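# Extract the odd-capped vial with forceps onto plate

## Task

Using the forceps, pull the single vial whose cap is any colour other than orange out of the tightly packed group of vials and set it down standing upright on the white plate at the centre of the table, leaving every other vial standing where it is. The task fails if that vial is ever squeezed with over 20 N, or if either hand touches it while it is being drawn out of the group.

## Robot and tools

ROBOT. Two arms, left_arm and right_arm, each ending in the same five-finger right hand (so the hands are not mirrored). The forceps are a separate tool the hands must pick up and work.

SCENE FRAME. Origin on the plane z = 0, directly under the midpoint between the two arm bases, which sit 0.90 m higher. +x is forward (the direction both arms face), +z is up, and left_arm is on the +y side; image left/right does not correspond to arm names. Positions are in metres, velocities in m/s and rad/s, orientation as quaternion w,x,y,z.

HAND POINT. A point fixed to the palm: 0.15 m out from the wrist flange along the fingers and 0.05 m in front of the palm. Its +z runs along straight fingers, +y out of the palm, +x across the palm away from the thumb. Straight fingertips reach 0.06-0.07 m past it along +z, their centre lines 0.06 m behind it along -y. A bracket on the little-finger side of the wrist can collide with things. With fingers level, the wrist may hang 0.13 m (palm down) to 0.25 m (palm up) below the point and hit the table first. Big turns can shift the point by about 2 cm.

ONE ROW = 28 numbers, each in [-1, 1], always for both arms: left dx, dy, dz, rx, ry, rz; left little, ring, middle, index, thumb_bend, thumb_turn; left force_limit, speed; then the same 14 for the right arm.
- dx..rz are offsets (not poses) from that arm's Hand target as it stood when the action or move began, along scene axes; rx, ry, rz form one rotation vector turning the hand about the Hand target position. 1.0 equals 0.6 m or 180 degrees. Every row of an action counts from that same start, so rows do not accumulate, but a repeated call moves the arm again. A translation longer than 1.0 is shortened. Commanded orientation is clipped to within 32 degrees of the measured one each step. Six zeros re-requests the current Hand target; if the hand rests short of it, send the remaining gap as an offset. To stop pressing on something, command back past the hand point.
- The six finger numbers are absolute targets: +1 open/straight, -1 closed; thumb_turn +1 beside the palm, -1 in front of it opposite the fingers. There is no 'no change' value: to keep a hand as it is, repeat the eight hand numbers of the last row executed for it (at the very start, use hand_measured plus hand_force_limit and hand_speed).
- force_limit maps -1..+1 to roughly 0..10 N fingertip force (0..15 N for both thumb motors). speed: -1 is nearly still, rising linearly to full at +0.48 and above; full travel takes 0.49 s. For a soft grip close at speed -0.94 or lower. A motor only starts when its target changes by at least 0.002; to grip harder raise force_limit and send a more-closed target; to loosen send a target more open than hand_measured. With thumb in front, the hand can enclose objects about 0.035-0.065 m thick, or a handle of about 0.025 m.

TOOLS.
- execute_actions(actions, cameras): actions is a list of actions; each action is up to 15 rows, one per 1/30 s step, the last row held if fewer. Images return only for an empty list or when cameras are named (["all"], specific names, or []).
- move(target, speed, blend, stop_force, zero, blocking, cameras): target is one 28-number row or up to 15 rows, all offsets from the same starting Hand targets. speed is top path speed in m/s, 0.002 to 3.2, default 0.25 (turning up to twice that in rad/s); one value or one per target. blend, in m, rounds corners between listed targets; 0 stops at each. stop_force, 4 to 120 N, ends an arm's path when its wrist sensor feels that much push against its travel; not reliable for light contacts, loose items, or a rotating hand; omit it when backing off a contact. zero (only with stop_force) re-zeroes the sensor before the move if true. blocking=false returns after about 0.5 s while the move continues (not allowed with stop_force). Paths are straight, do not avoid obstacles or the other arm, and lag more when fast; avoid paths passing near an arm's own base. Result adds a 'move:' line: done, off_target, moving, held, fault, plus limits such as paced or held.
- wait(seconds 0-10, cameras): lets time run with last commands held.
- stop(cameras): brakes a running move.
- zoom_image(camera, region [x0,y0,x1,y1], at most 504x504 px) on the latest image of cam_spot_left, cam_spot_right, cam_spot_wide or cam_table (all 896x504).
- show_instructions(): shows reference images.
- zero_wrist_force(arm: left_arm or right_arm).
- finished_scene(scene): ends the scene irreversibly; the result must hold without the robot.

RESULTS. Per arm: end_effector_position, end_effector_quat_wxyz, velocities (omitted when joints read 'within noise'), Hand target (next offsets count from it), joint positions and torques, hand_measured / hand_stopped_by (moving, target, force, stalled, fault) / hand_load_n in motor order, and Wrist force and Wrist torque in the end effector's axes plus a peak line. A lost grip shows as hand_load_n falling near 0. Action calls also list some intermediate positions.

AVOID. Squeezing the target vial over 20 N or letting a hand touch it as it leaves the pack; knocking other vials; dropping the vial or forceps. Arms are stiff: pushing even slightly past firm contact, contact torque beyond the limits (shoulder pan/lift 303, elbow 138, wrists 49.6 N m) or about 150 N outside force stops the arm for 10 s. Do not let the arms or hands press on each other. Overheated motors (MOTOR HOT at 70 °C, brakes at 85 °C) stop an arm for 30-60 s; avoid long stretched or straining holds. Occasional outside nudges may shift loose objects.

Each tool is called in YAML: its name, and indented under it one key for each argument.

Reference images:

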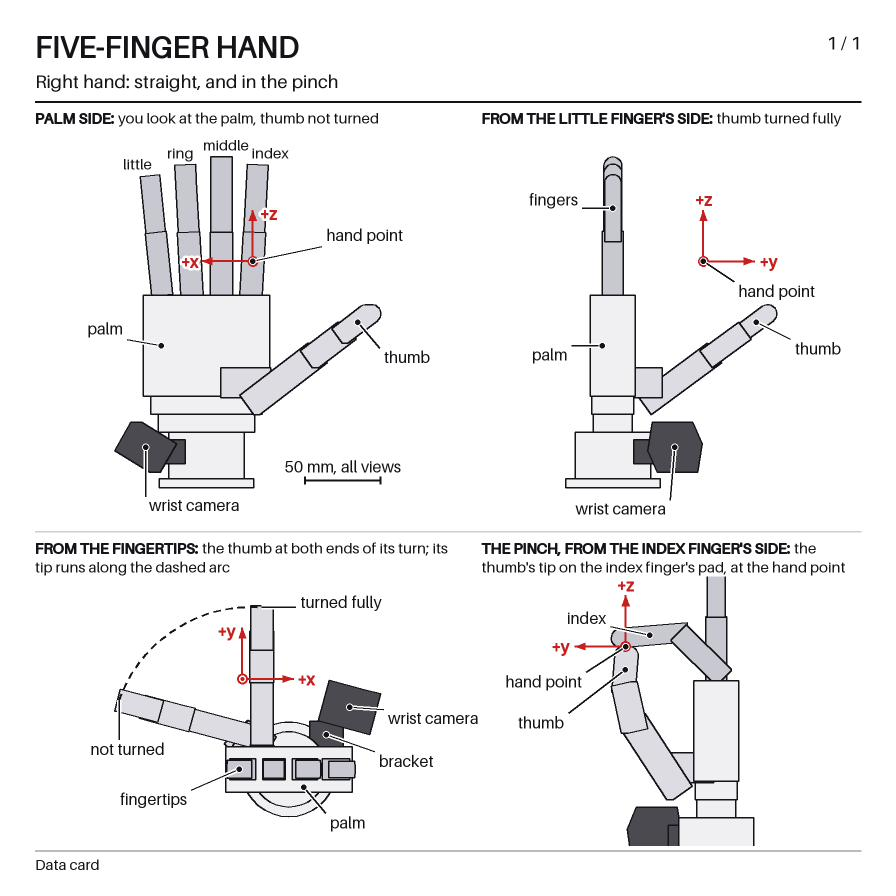

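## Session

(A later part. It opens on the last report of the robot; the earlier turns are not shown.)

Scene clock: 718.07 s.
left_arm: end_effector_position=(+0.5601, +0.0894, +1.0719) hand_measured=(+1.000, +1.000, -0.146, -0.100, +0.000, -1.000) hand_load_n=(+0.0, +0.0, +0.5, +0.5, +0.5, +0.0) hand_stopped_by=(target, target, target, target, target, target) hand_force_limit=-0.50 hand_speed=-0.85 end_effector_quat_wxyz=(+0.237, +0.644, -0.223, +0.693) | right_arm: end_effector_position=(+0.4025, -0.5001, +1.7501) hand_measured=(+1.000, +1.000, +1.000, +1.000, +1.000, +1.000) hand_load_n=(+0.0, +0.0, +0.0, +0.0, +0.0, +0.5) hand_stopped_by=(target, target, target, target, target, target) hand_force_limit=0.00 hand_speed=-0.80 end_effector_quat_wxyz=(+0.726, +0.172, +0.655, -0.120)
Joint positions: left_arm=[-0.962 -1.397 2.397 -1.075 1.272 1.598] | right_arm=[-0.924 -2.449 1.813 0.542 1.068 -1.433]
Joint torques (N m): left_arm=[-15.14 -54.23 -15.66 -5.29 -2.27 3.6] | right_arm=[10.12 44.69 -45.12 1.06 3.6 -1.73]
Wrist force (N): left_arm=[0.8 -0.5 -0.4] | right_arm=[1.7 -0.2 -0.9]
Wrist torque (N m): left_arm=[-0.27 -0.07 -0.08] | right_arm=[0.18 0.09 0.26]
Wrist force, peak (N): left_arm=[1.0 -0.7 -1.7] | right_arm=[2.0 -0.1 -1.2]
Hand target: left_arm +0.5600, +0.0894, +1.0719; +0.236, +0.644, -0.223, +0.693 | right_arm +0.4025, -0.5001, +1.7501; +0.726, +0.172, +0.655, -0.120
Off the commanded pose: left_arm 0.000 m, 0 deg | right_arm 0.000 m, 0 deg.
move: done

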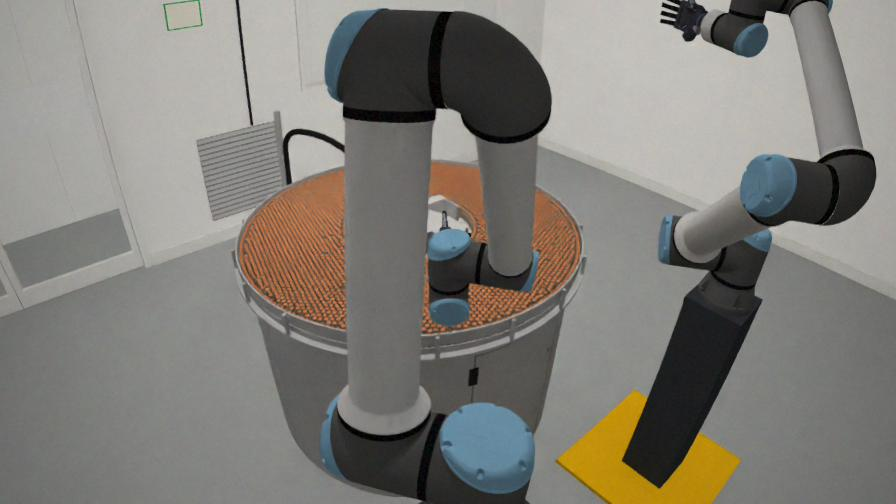

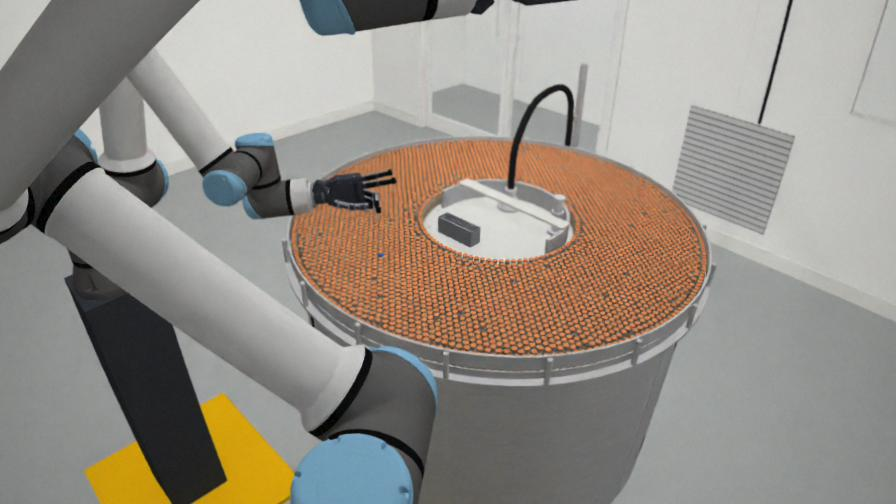

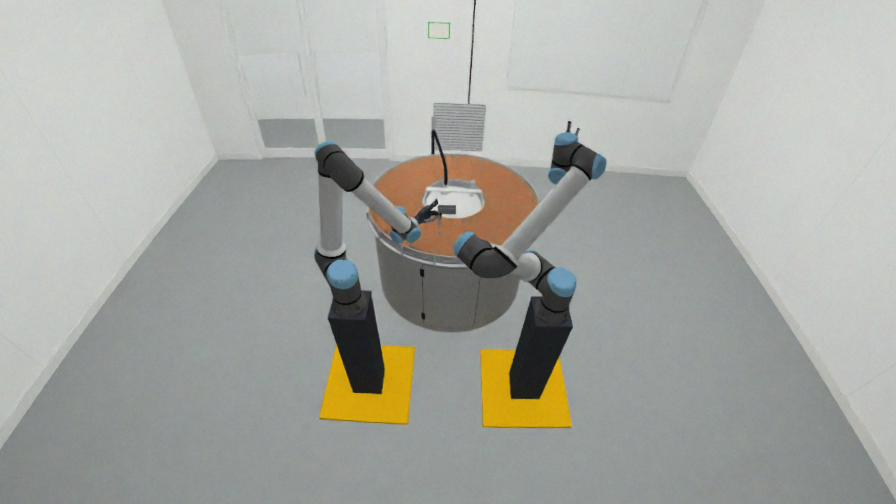

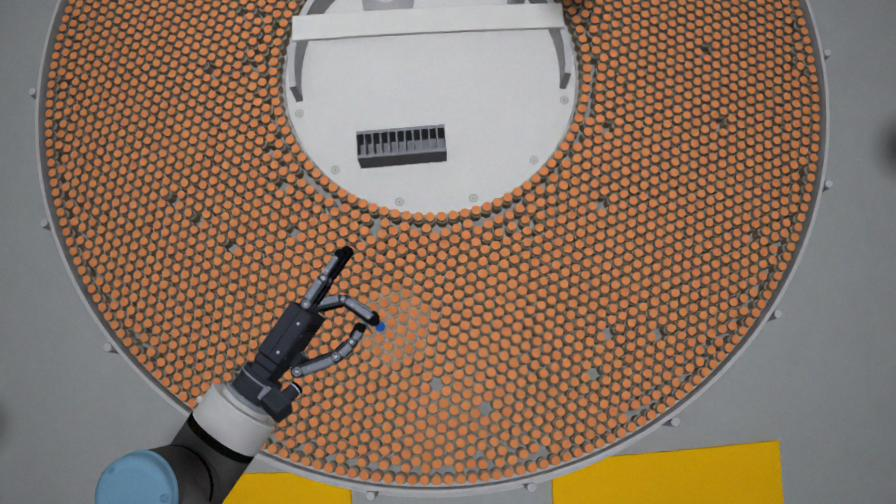

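move:
  target: [0.0065,-0.0058,0.01,0,0,0.2472,1,1,-0.147,-0.100,0,-1,-0.5,-0.85,0,0,0,0,0,0,1,1,1,1,1,1,0,-0.8]
  speed: 0.25
  cameras: ["cam_table","cam_spot_right"]

zoom_image:
  camera: "cam_spot_right"
  region: [355, 190, 415, 270]

zoom_image:
  camera: "cam_table"
  region: [355, 300, 405, 350]

Scene clock: 741.63 s.
left_arm: end_effector_position=(+0.5640, +0.0860, +1.0780) hand_measured=(+1.000, +1.000, -0.146, -0.100, +0.000, -1.000) hand_load_n=(+0.0, +0.0, +1.0, +0.5, +0.5, +0.5) hand_stopped_by=(target, target, target, target, target, target) hand_force_limit=-0.50 hand_speed=-0.85 end_effector_quat_wxyz=(-0.043, +0.681, +0.037, +0.730) | right_arm: end_effector_position=(+0.4025, -0.5001, +1.7501) hand_measured=(+1.000, +1.000, +1.000, +1.000, +1.000, +1.000) hand_load_n=(+0.0, +0.0, +0.0, +0.0, +0.0, +0.0) hand_stopped_by=(target, target, target, target, target, target) hand_force_limit=0.00 hand_speed=-0.80 end_effector_quat_wxyz=(+0.726, +0.172, +0.655, -0.120)
Joint positions: left_arm=[-1.322 -1.356 2.358 -1.471 0.153 2.039] | right_arm=[-0.924 -2.449 1.813 0.542 1.068 -1.433]
Joint torques (N m): left_arm=[-10.85 -28.93 -17.38 -5.27 -1.28 3.53] | right_arm=[8.62 43.61 -45.14 0.48 3.84 -1.78]
Wrist force (N): left_arm=[0.4 -1.4 -0.3] | right_arm=[1.5 -0.2 -1.1]
Wrist torque (N m): left_arm=[-0.33 0.00 -0.22] | right_arm=[0.21 0.13 0.26]
Wrist force, peak (N): left_arm=[1.2 -1.2 -1.3] | right_arm=[2.1 -0.2 -1.4]
Hand target: left_arm +0.5639, +0.0859, +1.0779; -0.043, +0.680, +0.037, +0.731 | right_arm +0.4025, -0.5001, +1.7501; +0.726, +0.172, +0.655, -0.120
Off the commanded pose: left_arm 0.000 m, 0 deg | right_arm 0.000 m, 0 deg.
move: done
Images, in order (width x height): cam_spot_right 896x504, cam_table 896x504.

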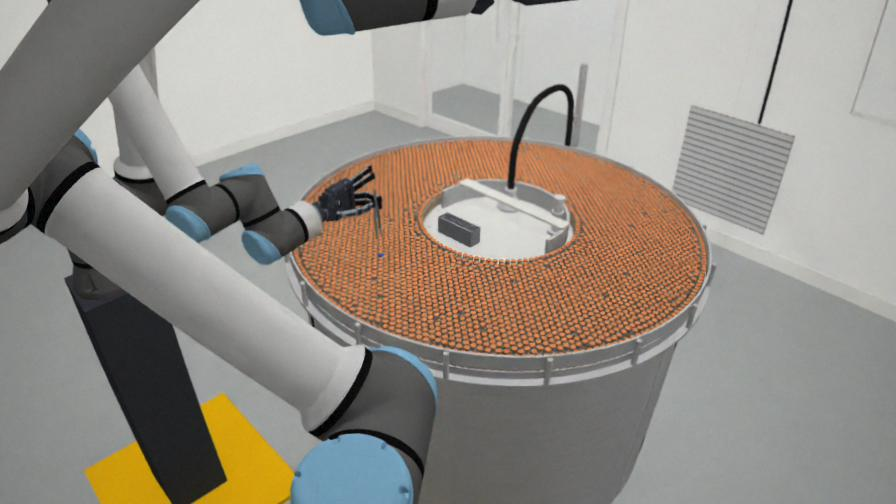

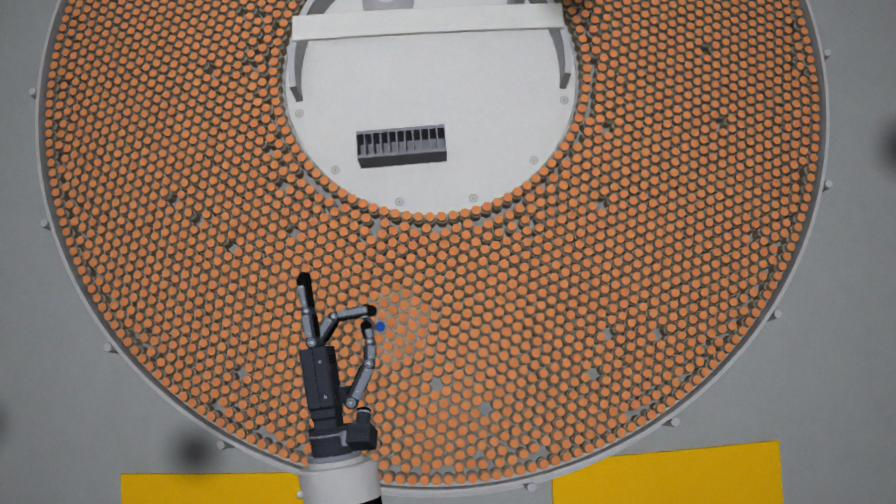

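Scaled by 6.300.

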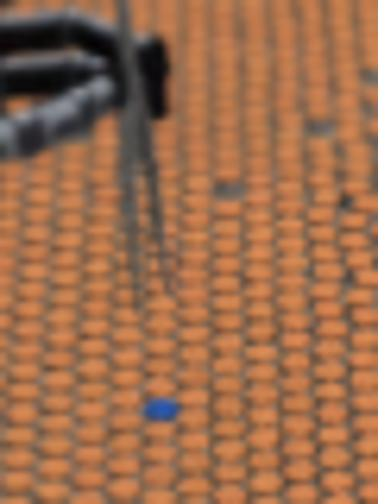

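Scaled by 10.080.

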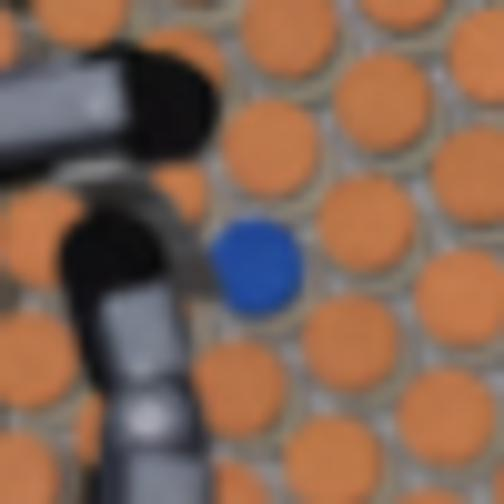

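zoom_image:
  camera: "cam_table"
  region: [362, 308, 392, 338]

zoom_image:
  camera: "cam_spot_right"
  region: [365, 220, 395, 260]

Scaled by 16.800.

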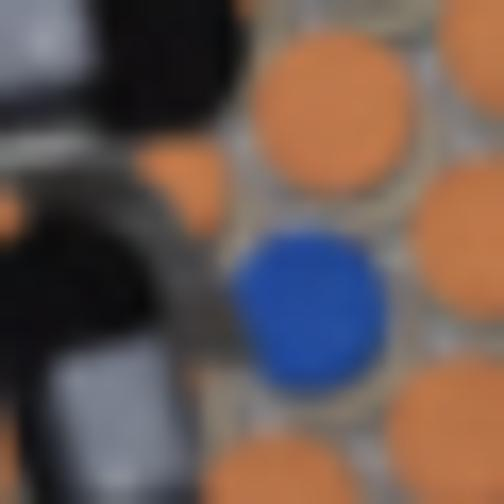

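Scaled by 12.600.

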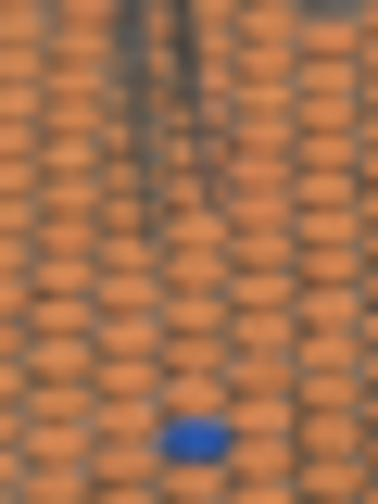

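zoom_image:
  camera: "cam_spot_right"
  region: [415, 180, 455, 220]

zoom_image:
  camera: "cam_table"
  region: [270, 130, 320, 180]

zoom_image:
  camera: "cam_spot_right"
  region: [450, 230, 510, 270]

Scaled by 12.600.

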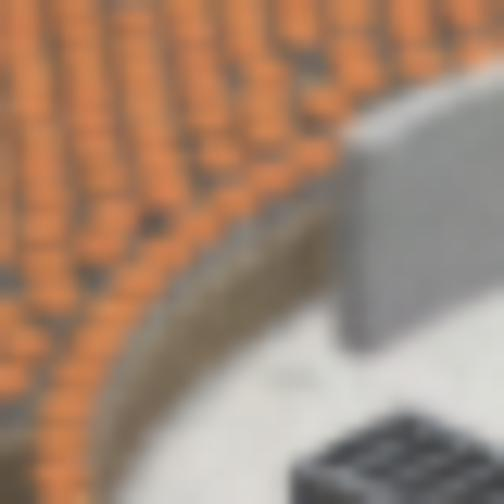

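Scaled by 10.080.

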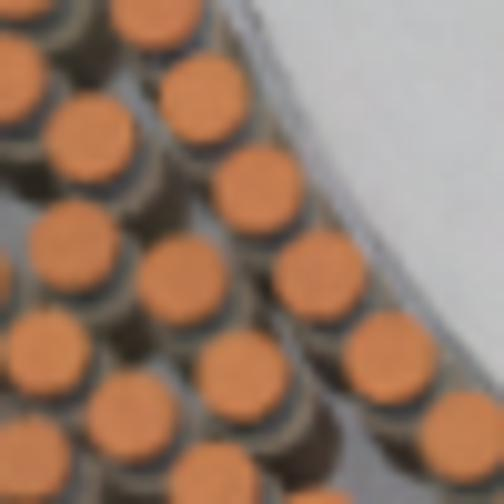

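Scaled by 8.400.

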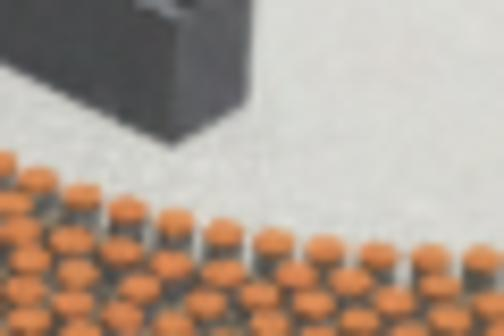

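move:
  target: [0.0013,0.0022,-0.0548,0,0,-0.2472,1,1,-0.147,-0.100,0,-1,-0.5,-0.85,0,0,0,0,0,0,1,1,1,1,1,1,0,-0.8]
  speed: 0.25
  cameras: ["cam_table","cam_spot_right"]

zoom_image:
  camera: "cam_table"
  region: [360, 305, 400, 345]

zoom_image:
  camera: "cam_spot_right"
  region: [360, 200, 410, 270]

Scene clock: 781.53 s.
left_arm: end_effector_position=(+0.5647, +0.0872, +1.0451) hand_measured=(+1.000, +1.000, -0.146, -0.100, +0.000, -1.000) hand_load_n=(+0.0, +0.0, +0.5, +0.5, +0.5, +0.0) hand_stopped_by=(target, target, target, target, target, target) hand_force_limit=-0.50 hand_speed=-0.85 end_effector_quat_wxyz=(+0.236, +0.644, -0.223, +0.693) | right_arm: end_effector_position=(+0.4025, -0.5001, +1.7501) hand_measured=(+1.000, +1.000, +1.000, +1.000, +1.000, +1.000) hand_load_n=(+0.0, +0.0, +0.0, +0.0, +0.0, +0.0) hand_stopped_by=(target, target, target, target, target, target) hand_force_limit=0.00 hand_speed=-0.80 end_effector_quat_wxyz=(+0.726, +0.172, +0.655, -0.120)
Joint positions: left_arm=[-0.956 -1.335 2.4 -1.14 1.278 1.597] | right_arm=[-0.924 -2.449 1.813 0.542 1.068 -1.433]
Joint torques (N m): left_arm=[12.51 -28.95 -26.8 2.09 2.9 -3.85] | right_arm=[10.51 43.91 -43.67 0.38 3.7 -1.85]
Wrist force (N): left_arm=[1.0 -0.4 -0.5] | right_arm=[2.0 -0.5 -1.0]
Wrist torque (N m): left_arm=[-0.24 -0.11 0.12] | right_arm=[0.14 0.05 0.27]
Wrist force, peak (N): left_arm=[1.2 -1.1 -1.3] | right_arm=[1.9 0.1 -1.4]
Hand target: left_arm +0.5647, +0.0873, +1.0451; +0.236, +0.644, -0.223, +0.693 | right_arm +0.4025, -0.5001, +1.7501; +0.726, +0.172, +0.655, -0.120
Off the commanded pose: left_arm 0.000 m, 0 deg | right_arm 0.000 m, 0 deg.
move: done
Images, in order (width x height): cam_spot_right 896x504, cam_table 896x504.

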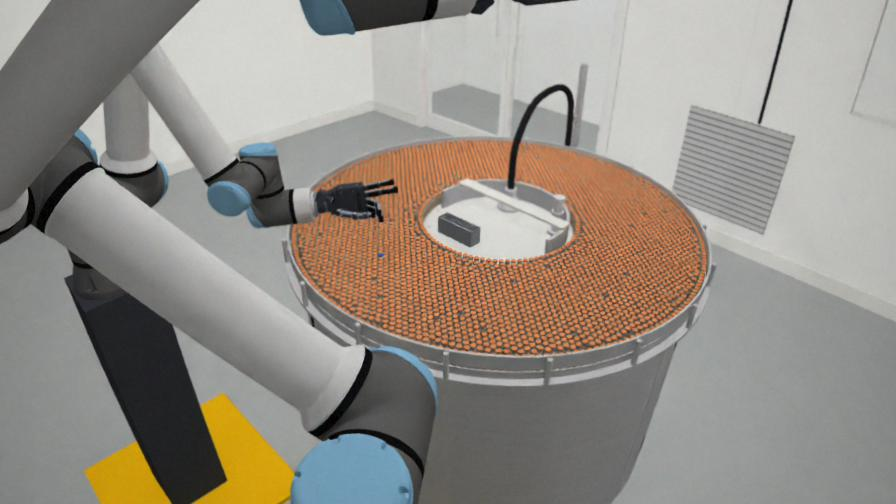

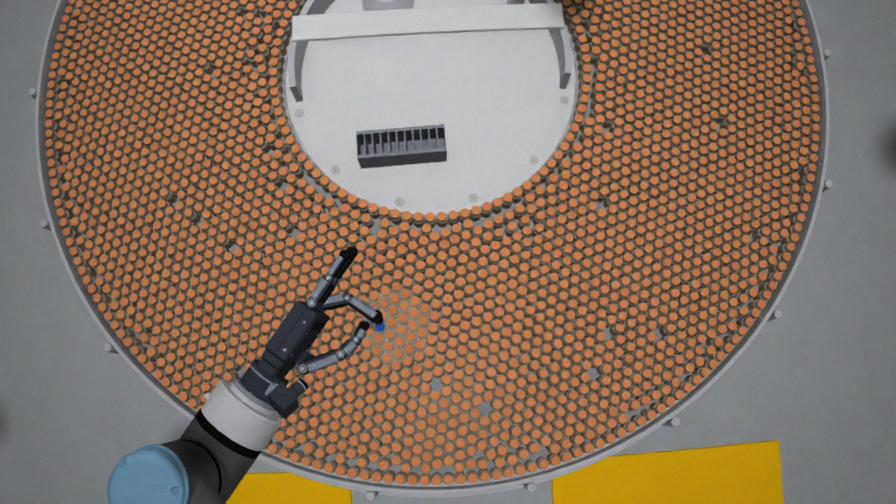

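Scaled by 12.600.

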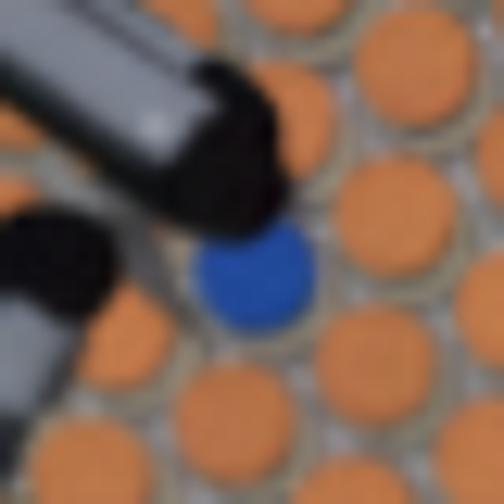

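Scaled by 7.200.

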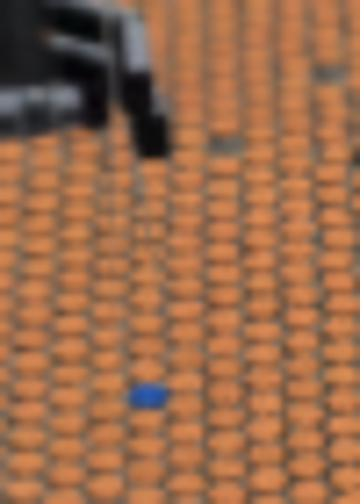

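move:
  target: [0,0,-0.0352,0,0,0,1,1,-0.147,-0.100,0,-1,-0.5,-0.85,0,0,0,0,0,0,1,1,1,1,1,1,0,-0.8]
  speed: 0.02
  stop_force: 4
  cameras: ["cam_table","cam_spot_right"]

zoom_image:
  camera: "cam_table"
  region: [360, 305, 400, 345]

zoom_image:
  camera: "cam_spot_right"
  region: [360, 200, 410, 270]

Scene clock: 793.53 s.
left_arm: end_effector_position=(+0.5647, +0.0873, +1.0240) hand_measured=(+1.000, +1.000, -0.146, -0.100, +0.000, -1.000) hand_load_n=(+0.0, +0.0, +0.5, +0.5, +0.0, +0.0) hand_stopped_by=(target, target, target, target, target, target) hand_force_limit=-0.50 hand_speed=-0.85 end_effector_quat_wxyz=(+0.236, +0.644, -0.223, +0.693) | right_arm: end_effector_position=(+0.4025, -0.5001, +1.7501) hand_measured=(+1.000, +1.000, +1.000, +1.000, +1.000, +1.000) hand_load_n=(+0.0, +0.0, +0.0, +0.0, +0.0, +0.0) hand_stopped_by=(target, target, target, target, target, target) hand_force_limit=0.00 hand_speed=-0.80 end_effector_quat_wxyz=(+0.726, +0.172, +0.655, -0.120)
Joint positions: left_arm=[-0.956 -1.289 2.407 -1.193 1.278 1.597] | right_arm=[-0.924 -2.449 1.813 0.542 1.068 -1.433]
Joint torques (N m): left_arm=[10.69 -31.87 -13.88 -5.49 2.22 -2.46] | right_arm=[9.67 39.23 -42.79 0.39 3.6 -1.51]
Wrist force (N): left_arm=[1.3 -0.3 -0.7] | right_arm=[1.9 -0.5 -0.7]
Wrist torque (N m): left_arm=[-0.24 -0.16 0.12] | right_arm=[0.14 0.04 0.27]
Wrist force, peak (N): left_arm=[1.5 -0.3 -0.8] | right_arm=[1.5 -0.2 -1.7]
Hand target: left_arm +0.5647, +0.0873, +1.0239; +0.236, +0.644, -0.223, +0.693 | right_arm +0.4025, -0.5001, +1.7501; +0.726, +0.172, +0.655, -0.120
Off the commanded pose: left_arm 0.000 m, 0 deg | right_arm 0.000 m, 0 deg.
move: done
Images, in order (width x height): cam_spot_right 896x504, cam_table 896x504.

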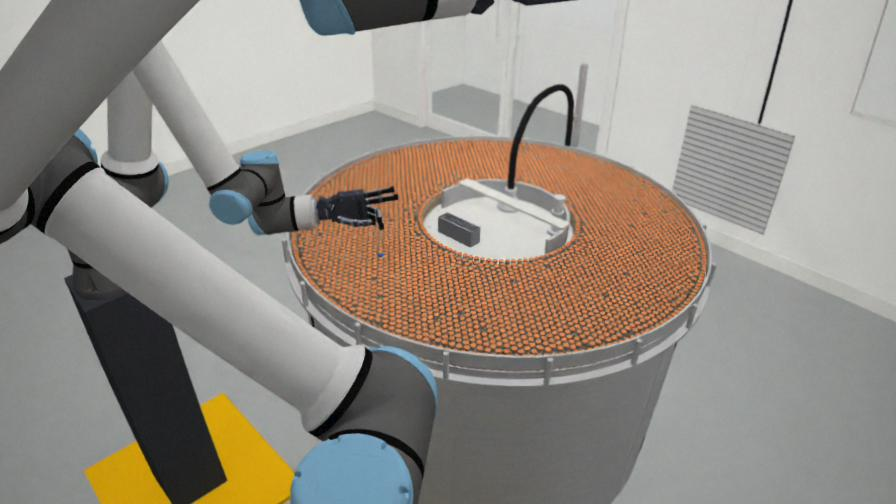

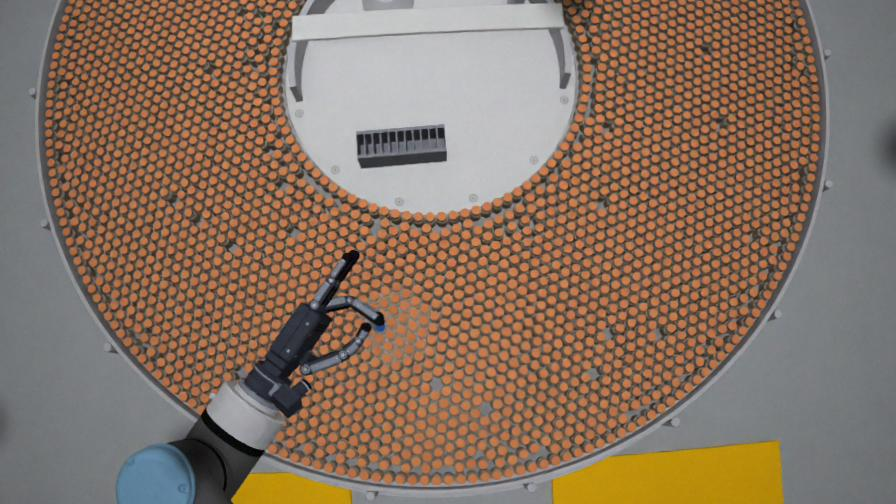

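Scaled by 12.600.

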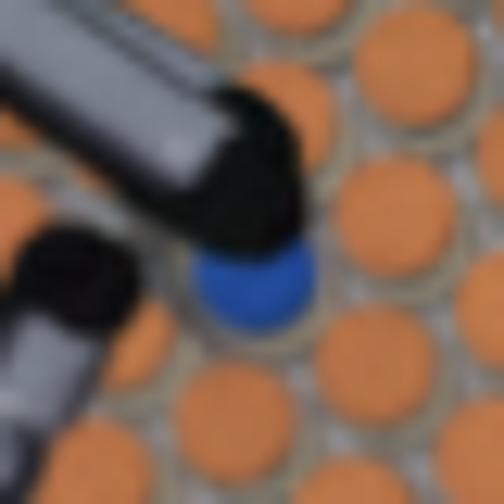

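Scaled by 7.200.

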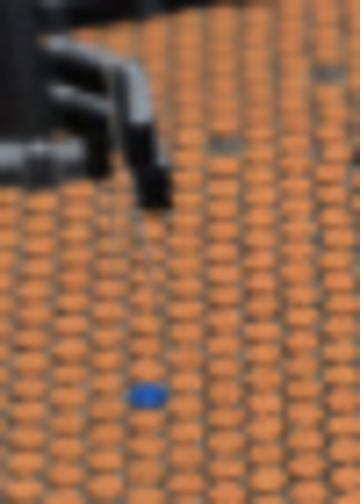

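zoom_image:
  camera: "cam_table"
  region: [365, 312, 390, 337]

zoom_image:
  camera: "cam_spot_right"
  region: [365, 205, 395, 265]

Scaled by 20.160.

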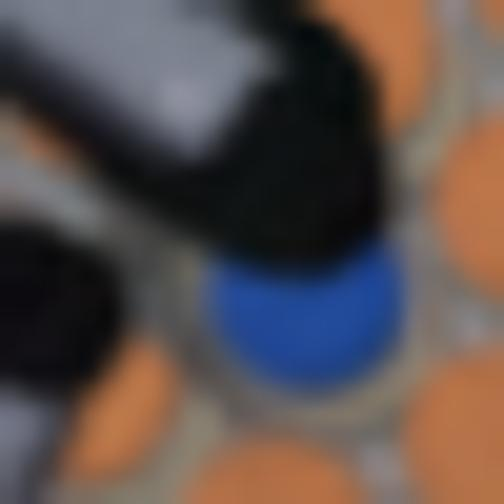

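Scaled by 8.400.

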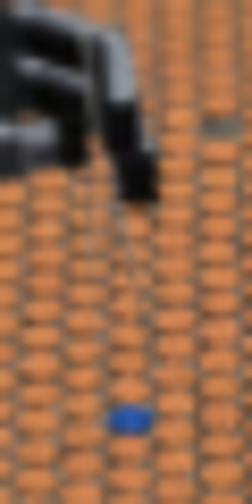

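move:
  target: [0,0,0,0,0,0,1,1,-0.175,-0.135,0,-1,-0.5,-0.9,0,0,0,0,0,0,1,1,1,1,1,1,0,-0.8]
  cameras: ["cam_table","cam_spot_right"]

zoom_image:
  camera: "cam_table"
  region: [360, 305, 400, 345]

zoom_image:
  camera: "cam_spot_right"
  region: [360, 200, 410, 270]

Scene clock: 814.17 s.
left_arm: end_effector_position=(+0.5647, +0.0873, +1.0239) hand_measured=(+1.000, +1.000, -0.162, -0.126, +0.000, -1.000) hand_load_n=(+0.0, +0.0, +4.5, +4.0, +1.0, +0.0) hand_stopped_by=(target, target, force, force, target, target) hand_force_limit=-0.50 hand_speed=-0.90 end_effector_quat_wxyz=(+0.236, +0.644, -0.223, +0.693) | right_arm: end_effector_position=(+0.4025, -0.5001, +1.7501) hand_measured=(+1.000, +1.000, +1.000, +1.000, +1.000, +1.000) hand_load_n=(+0.0, +0.0, +0.0, +0.0, +0.0, +0.0) hand_stopped_by=(target, target, target, target, target, target) hand_force_limit=0.00 hand_speed=-0.80 end_effector_quat_wxyz=(+0.726, +0.172, +0.655, -0.120)
Joint positions: left_arm=[-0.956 -1.289 2.407 -1.193 1.278 1.597] | right_arm=[-0.924 -2.449 1.813 0.542 1.068 -1.433]
Joint torques (N m): left_arm=[10.42 -32.65 -13.93 -5.44 2.35 1.98] | right_arm=[8.62 43.06 -42.68 0.46 3.6 -2]
Wrist force (N): left_arm=[1.5 -0.1 -0.6] | right_arm=[1.7 0.0 -1.1]
Wrist torque (N m): left_arm=[-0.23 -0.18 0.13] | right_arm=[0.23 0.10 0.27]
Wrist force, peak (N): left_arm=[1.6 -0.3 -0.6] | right_arm=[2.1 -0.3 -0.8]
Hand target: left_arm +0.5647, +0.0873, +1.0239; +0.236, +0.644, -0.223, +0.693 | right_arm +0.4025, -0.5001, +1.7501; +0.726, +0.172, +0.655, -0.120
Off the commanded pose: left_arm 0.000 m, 0 deg | right_arm 0.000 m, 0 deg.
move: done
Images, in order (width x height): cam_spot_right 896x504, cam_table 896x504.

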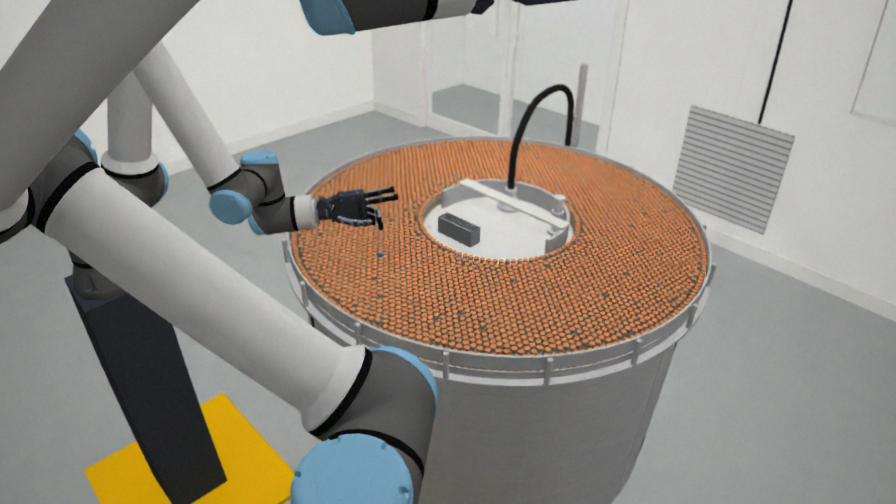

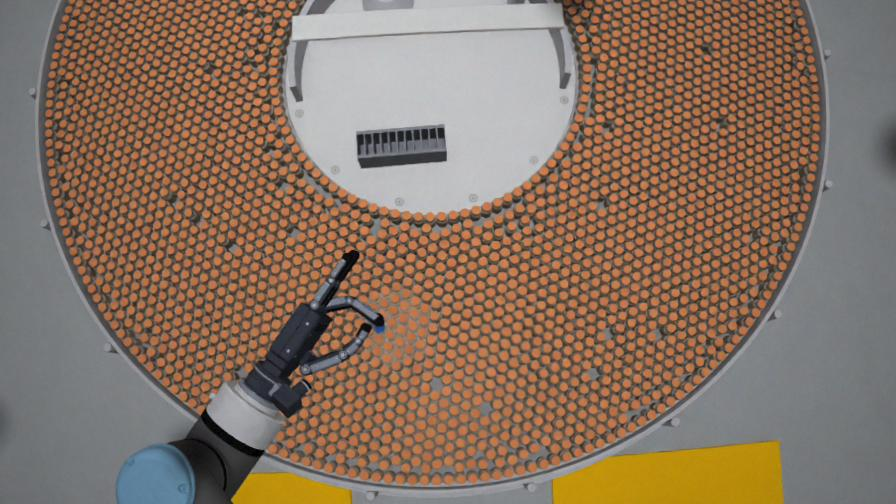

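Scaled by 12.600.

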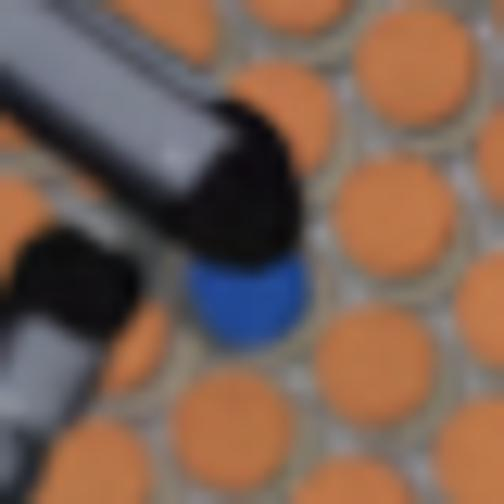

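Scaled by 7.200.

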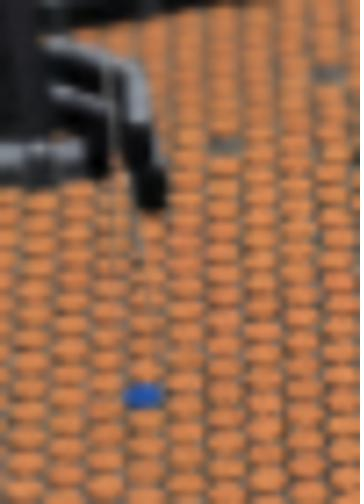

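move:
  target: [0,0,0.0333,0,0,0,1,1,-0.175,-0.135,0,-1,-0.5,-0.9,0,0,0,0,0,0,1,1,1,1,1,1,0,-0.8]
  speed: 0.03
  cameras: ["cam_table","cam_spot_right"]

zoom_image:
  camera: "cam_table"
  region: [360, 305, 400, 345]

zoom_image:
  camera: "cam_spot_right"
  region: [360, 200, 410, 270]

Scene clock: 820.97 s.
left_arm: end_effector_position=(+0.5647, +0.0873, +1.0438) hand_measured=(+1.000, +1.000, -0.162, -0.126, +0.000, -1.000) hand_load_n=(+0.0, +0.0, +4.5, +3.5, +1.0, +0.0) hand_stopped_by=(target, target, force, force, target, target) hand_force_limit=-0.50 hand_speed=-0.90 end_effector_quat_wxyz=(+0.236, +0.644, -0.223, +0.693) | right_arm: end_effector_position=(+0.4025, -0.5001, +1.7501) hand_measured=(+1.000, +1.000, +1.000, +1.000, +1.000, +1.000) hand_load_n=(+0.0, +0.0, +0.0, +0.0, +0.0, +0.0) hand_stopped_by=(target, target, target, target, target, target) hand_force_limit=0.00 hand_speed=-0.80 end_effector_quat_wxyz=(+0.726, +0.172, +0.655, -0.120)
Joint positions: left_arm=[-0.956 -1.332 2.4 -1.143 1.278 1.597] | right_arm=[-0.924 -2.449 1.813 0.542 1.068 -1.433]
Joint torques (N m): left_arm=[9 -59.55 -27.57 2.7 1.86 1.43] | right_arm=[7.27 43.71 -43.96 0.54 3.48 -1.85]
Wrist force (N): left_arm=[0.7 -0.5 -0.5] | right_arm=[1.7 0.1 -0.7]
Wrist torque (N m): left_arm=[-0.26 -0.07 0.09] | right_arm=[0.21 0.07 0.27]
Wrist force, peak (N): left_arm=[1.7 -0.4 -0.3] | right_arm=[1.9 0.2 -1.5]
Hand target: left_arm +0.5647, +0.0873, +1.0439; +0.236, +0.644, -0.223, +0.693 | right_arm +0.4025, -0.5001, +1.7501; +0.726, +0.172, +0.655, -0.120
Off the commanded pose: left_arm 0.000 m, 0 deg | right_arm 0.000 m, 0 deg.
move: done
Images, in order (width x height): cam_spot_right 896x504, cam_table 896x504.

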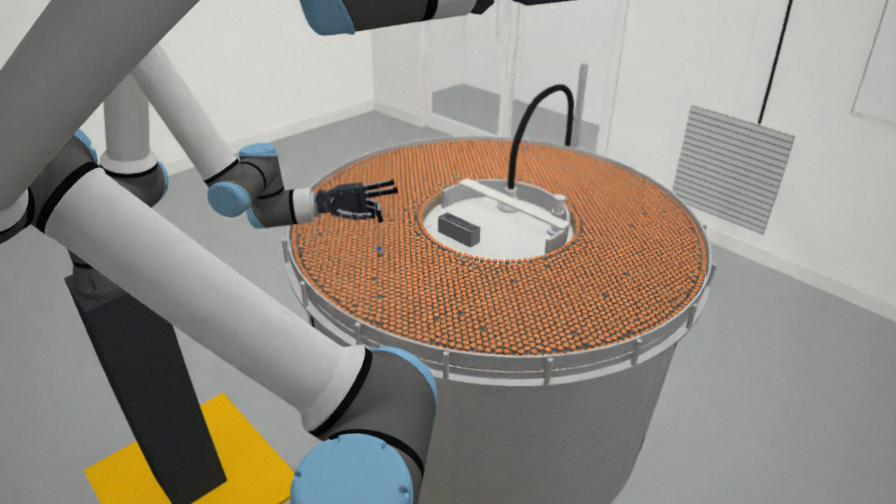

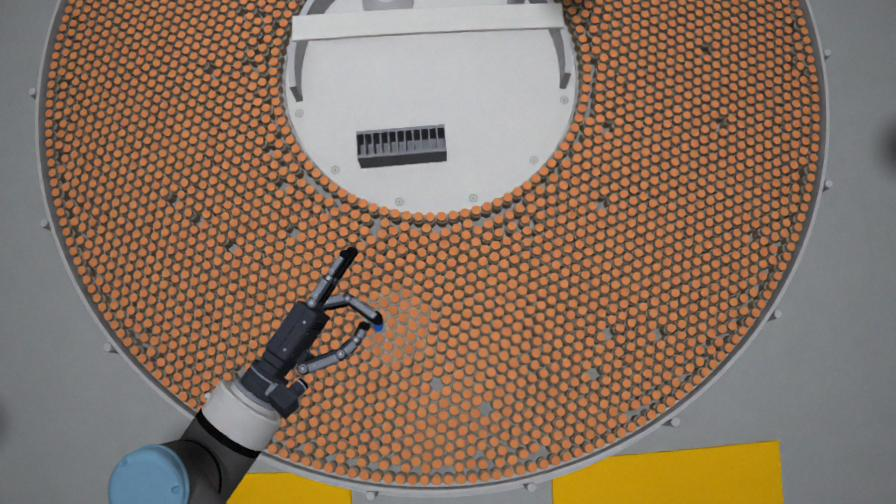

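Scaled by 12.600.

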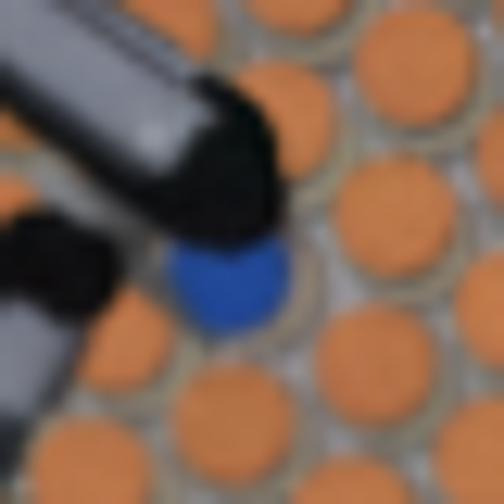

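Scaled by 7.200.

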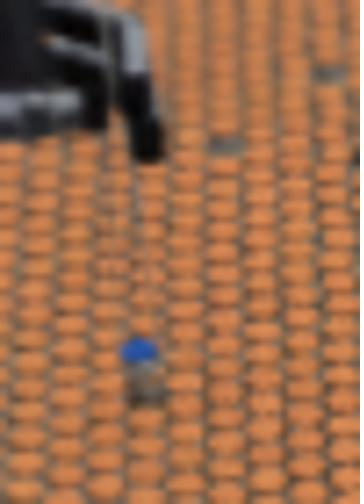

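move:
  target:
    - [0,0,0.075,0,0,0,1,1,-0.175,-0.135,0,-1,-0.5,-0.9,0,0,0,0,0,0,1,1,1,1,1,1,0,-0.8]
    - [0.3888,-0.2288,0.075,0,0,0,1,1,-0.175,-0.135,0,-1,-0.5,-0.9,0,0,0,0,0,0,1,1,1,1,1,1,0,-0.8]
  speed: [0.06, 0.15]
  blend: [0.004, 0]
  cameras: ["cam_table","cam_spot_right"]

zoom_image:
  camera: "cam_table"
  region: [430, 110, 520, 200]

zoom_image:
  camera: "cam_spot_right"
  region: [450, 170, 530, 260]

Scene clock: 834.70 s.
left_arm: end_effector_position=(+0.7979, -0.0499, +1.0889) hand_measured=(+1.000, +1.000, -0.162, -0.126, +0.000, -1.000) hand_load_n=(+0.0, +0.0, +5.0, +3.5, +1.5, +0.0) hand_stopped_by=(target, target, force, force, target, target) hand_force_limit=-0.50 hand_speed=-0.90 end_effector_quat_wxyz=(+0.236, +0.644, -0.223, +0.693) | right_arm: end_effector_position=(+0.4025, -0.5001, +1.7501) hand_measured=(+1.000, +1.000, +1.000, +1.000, +1.000, +1.000) hand_load_n=(+0.0, +0.0, +0.0, +0.0, +0.0, +0.0) hand_stopped_by=(target, target, target, target, target, target) hand_force_limit=0.00 hand_speed=-0.80 end_effector_quat_wxyz=(+0.726, +0.172, +0.655, -0.120)
Joint positions: left_arm=[-0.796 -1.071 1.841 -0.843 1.438 1.585] | right_arm=[-0.924 -2.449 1.813 0.542 1.068 -1.433]
Joint torques (N m): left_arm=[9.28 -59.41 -35.39 2.29 2.35 -3.75] | right_arm=[9.83 43.78 -43.23 0.59 3.58 -1.67]
Wrist force (N): left_arm=[1.3 -0.4 -0.7] | right_arm=[1.7 -0.5 -0.8]
Wrist torque (N m): left_arm=[-0.30 -0.25 0.09] | right_arm=[0.13 0.09 0.25]
Wrist force, peak (N): left_arm=[1.2 -0.7 -1.3] | right_arm=[2.1 -0.4 -1.4]
Hand target: left_arm +0.7980, -0.0500, +1.0889; +0.236, +0.644, -0.223, +0.693 | right_arm +0.4025, -0.5001, +1.7501; +0.726, +0.172, +0.655, -0.120
Off the commanded pose: left_arm 0.000 m, 0 deg | right_arm 0.000 m, 0 deg.
move: done
Images, in order (width x height): cam_spot_right 896x504, cam_table 896x504.

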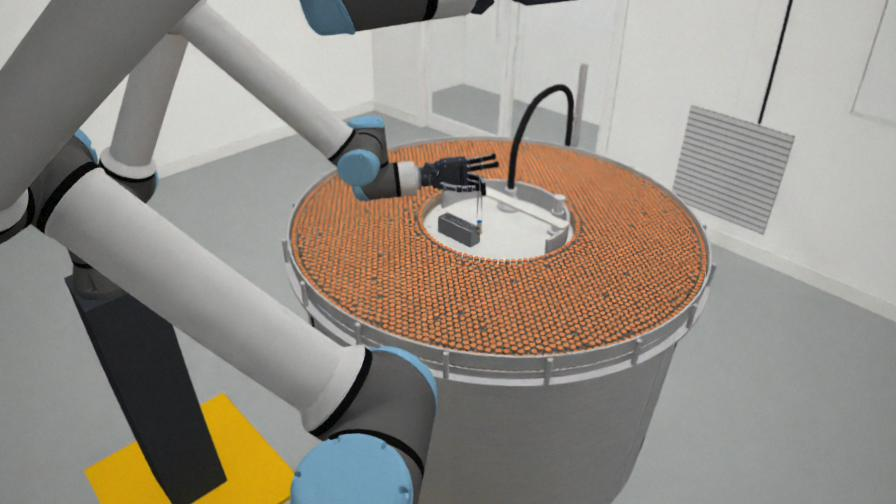

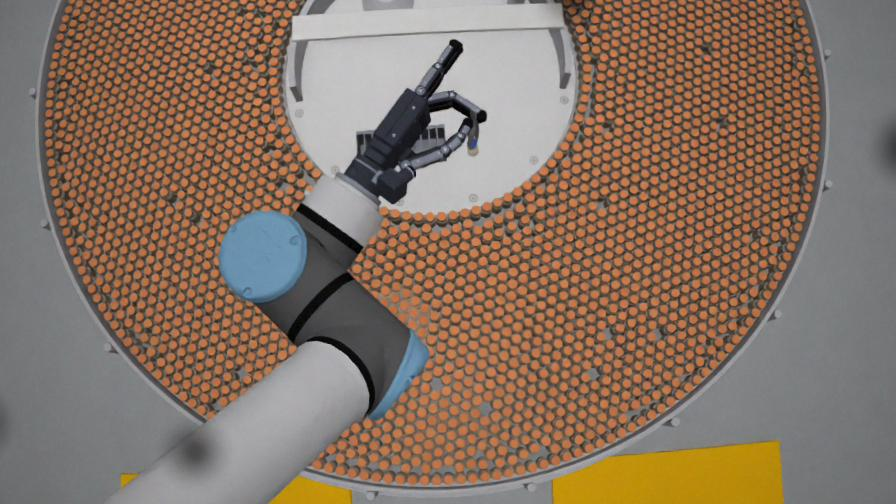

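Scaled by 5.600.

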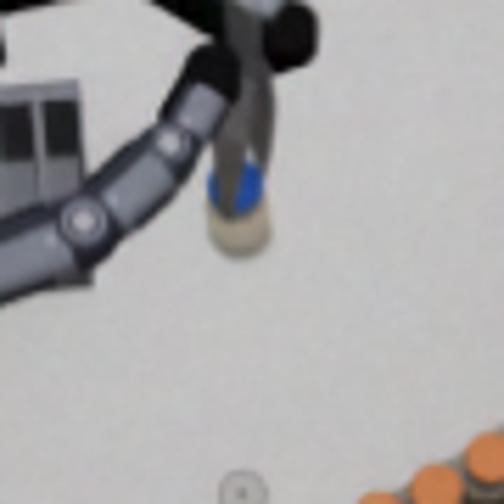

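Scaled by 5.600.

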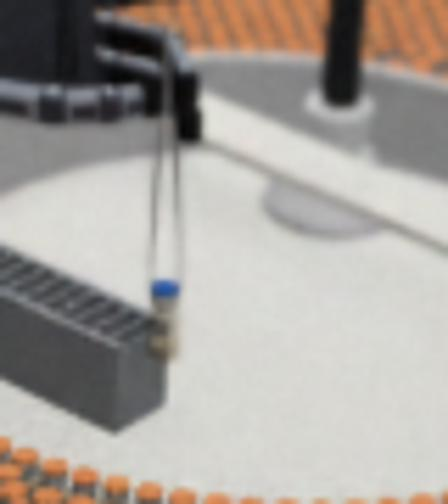

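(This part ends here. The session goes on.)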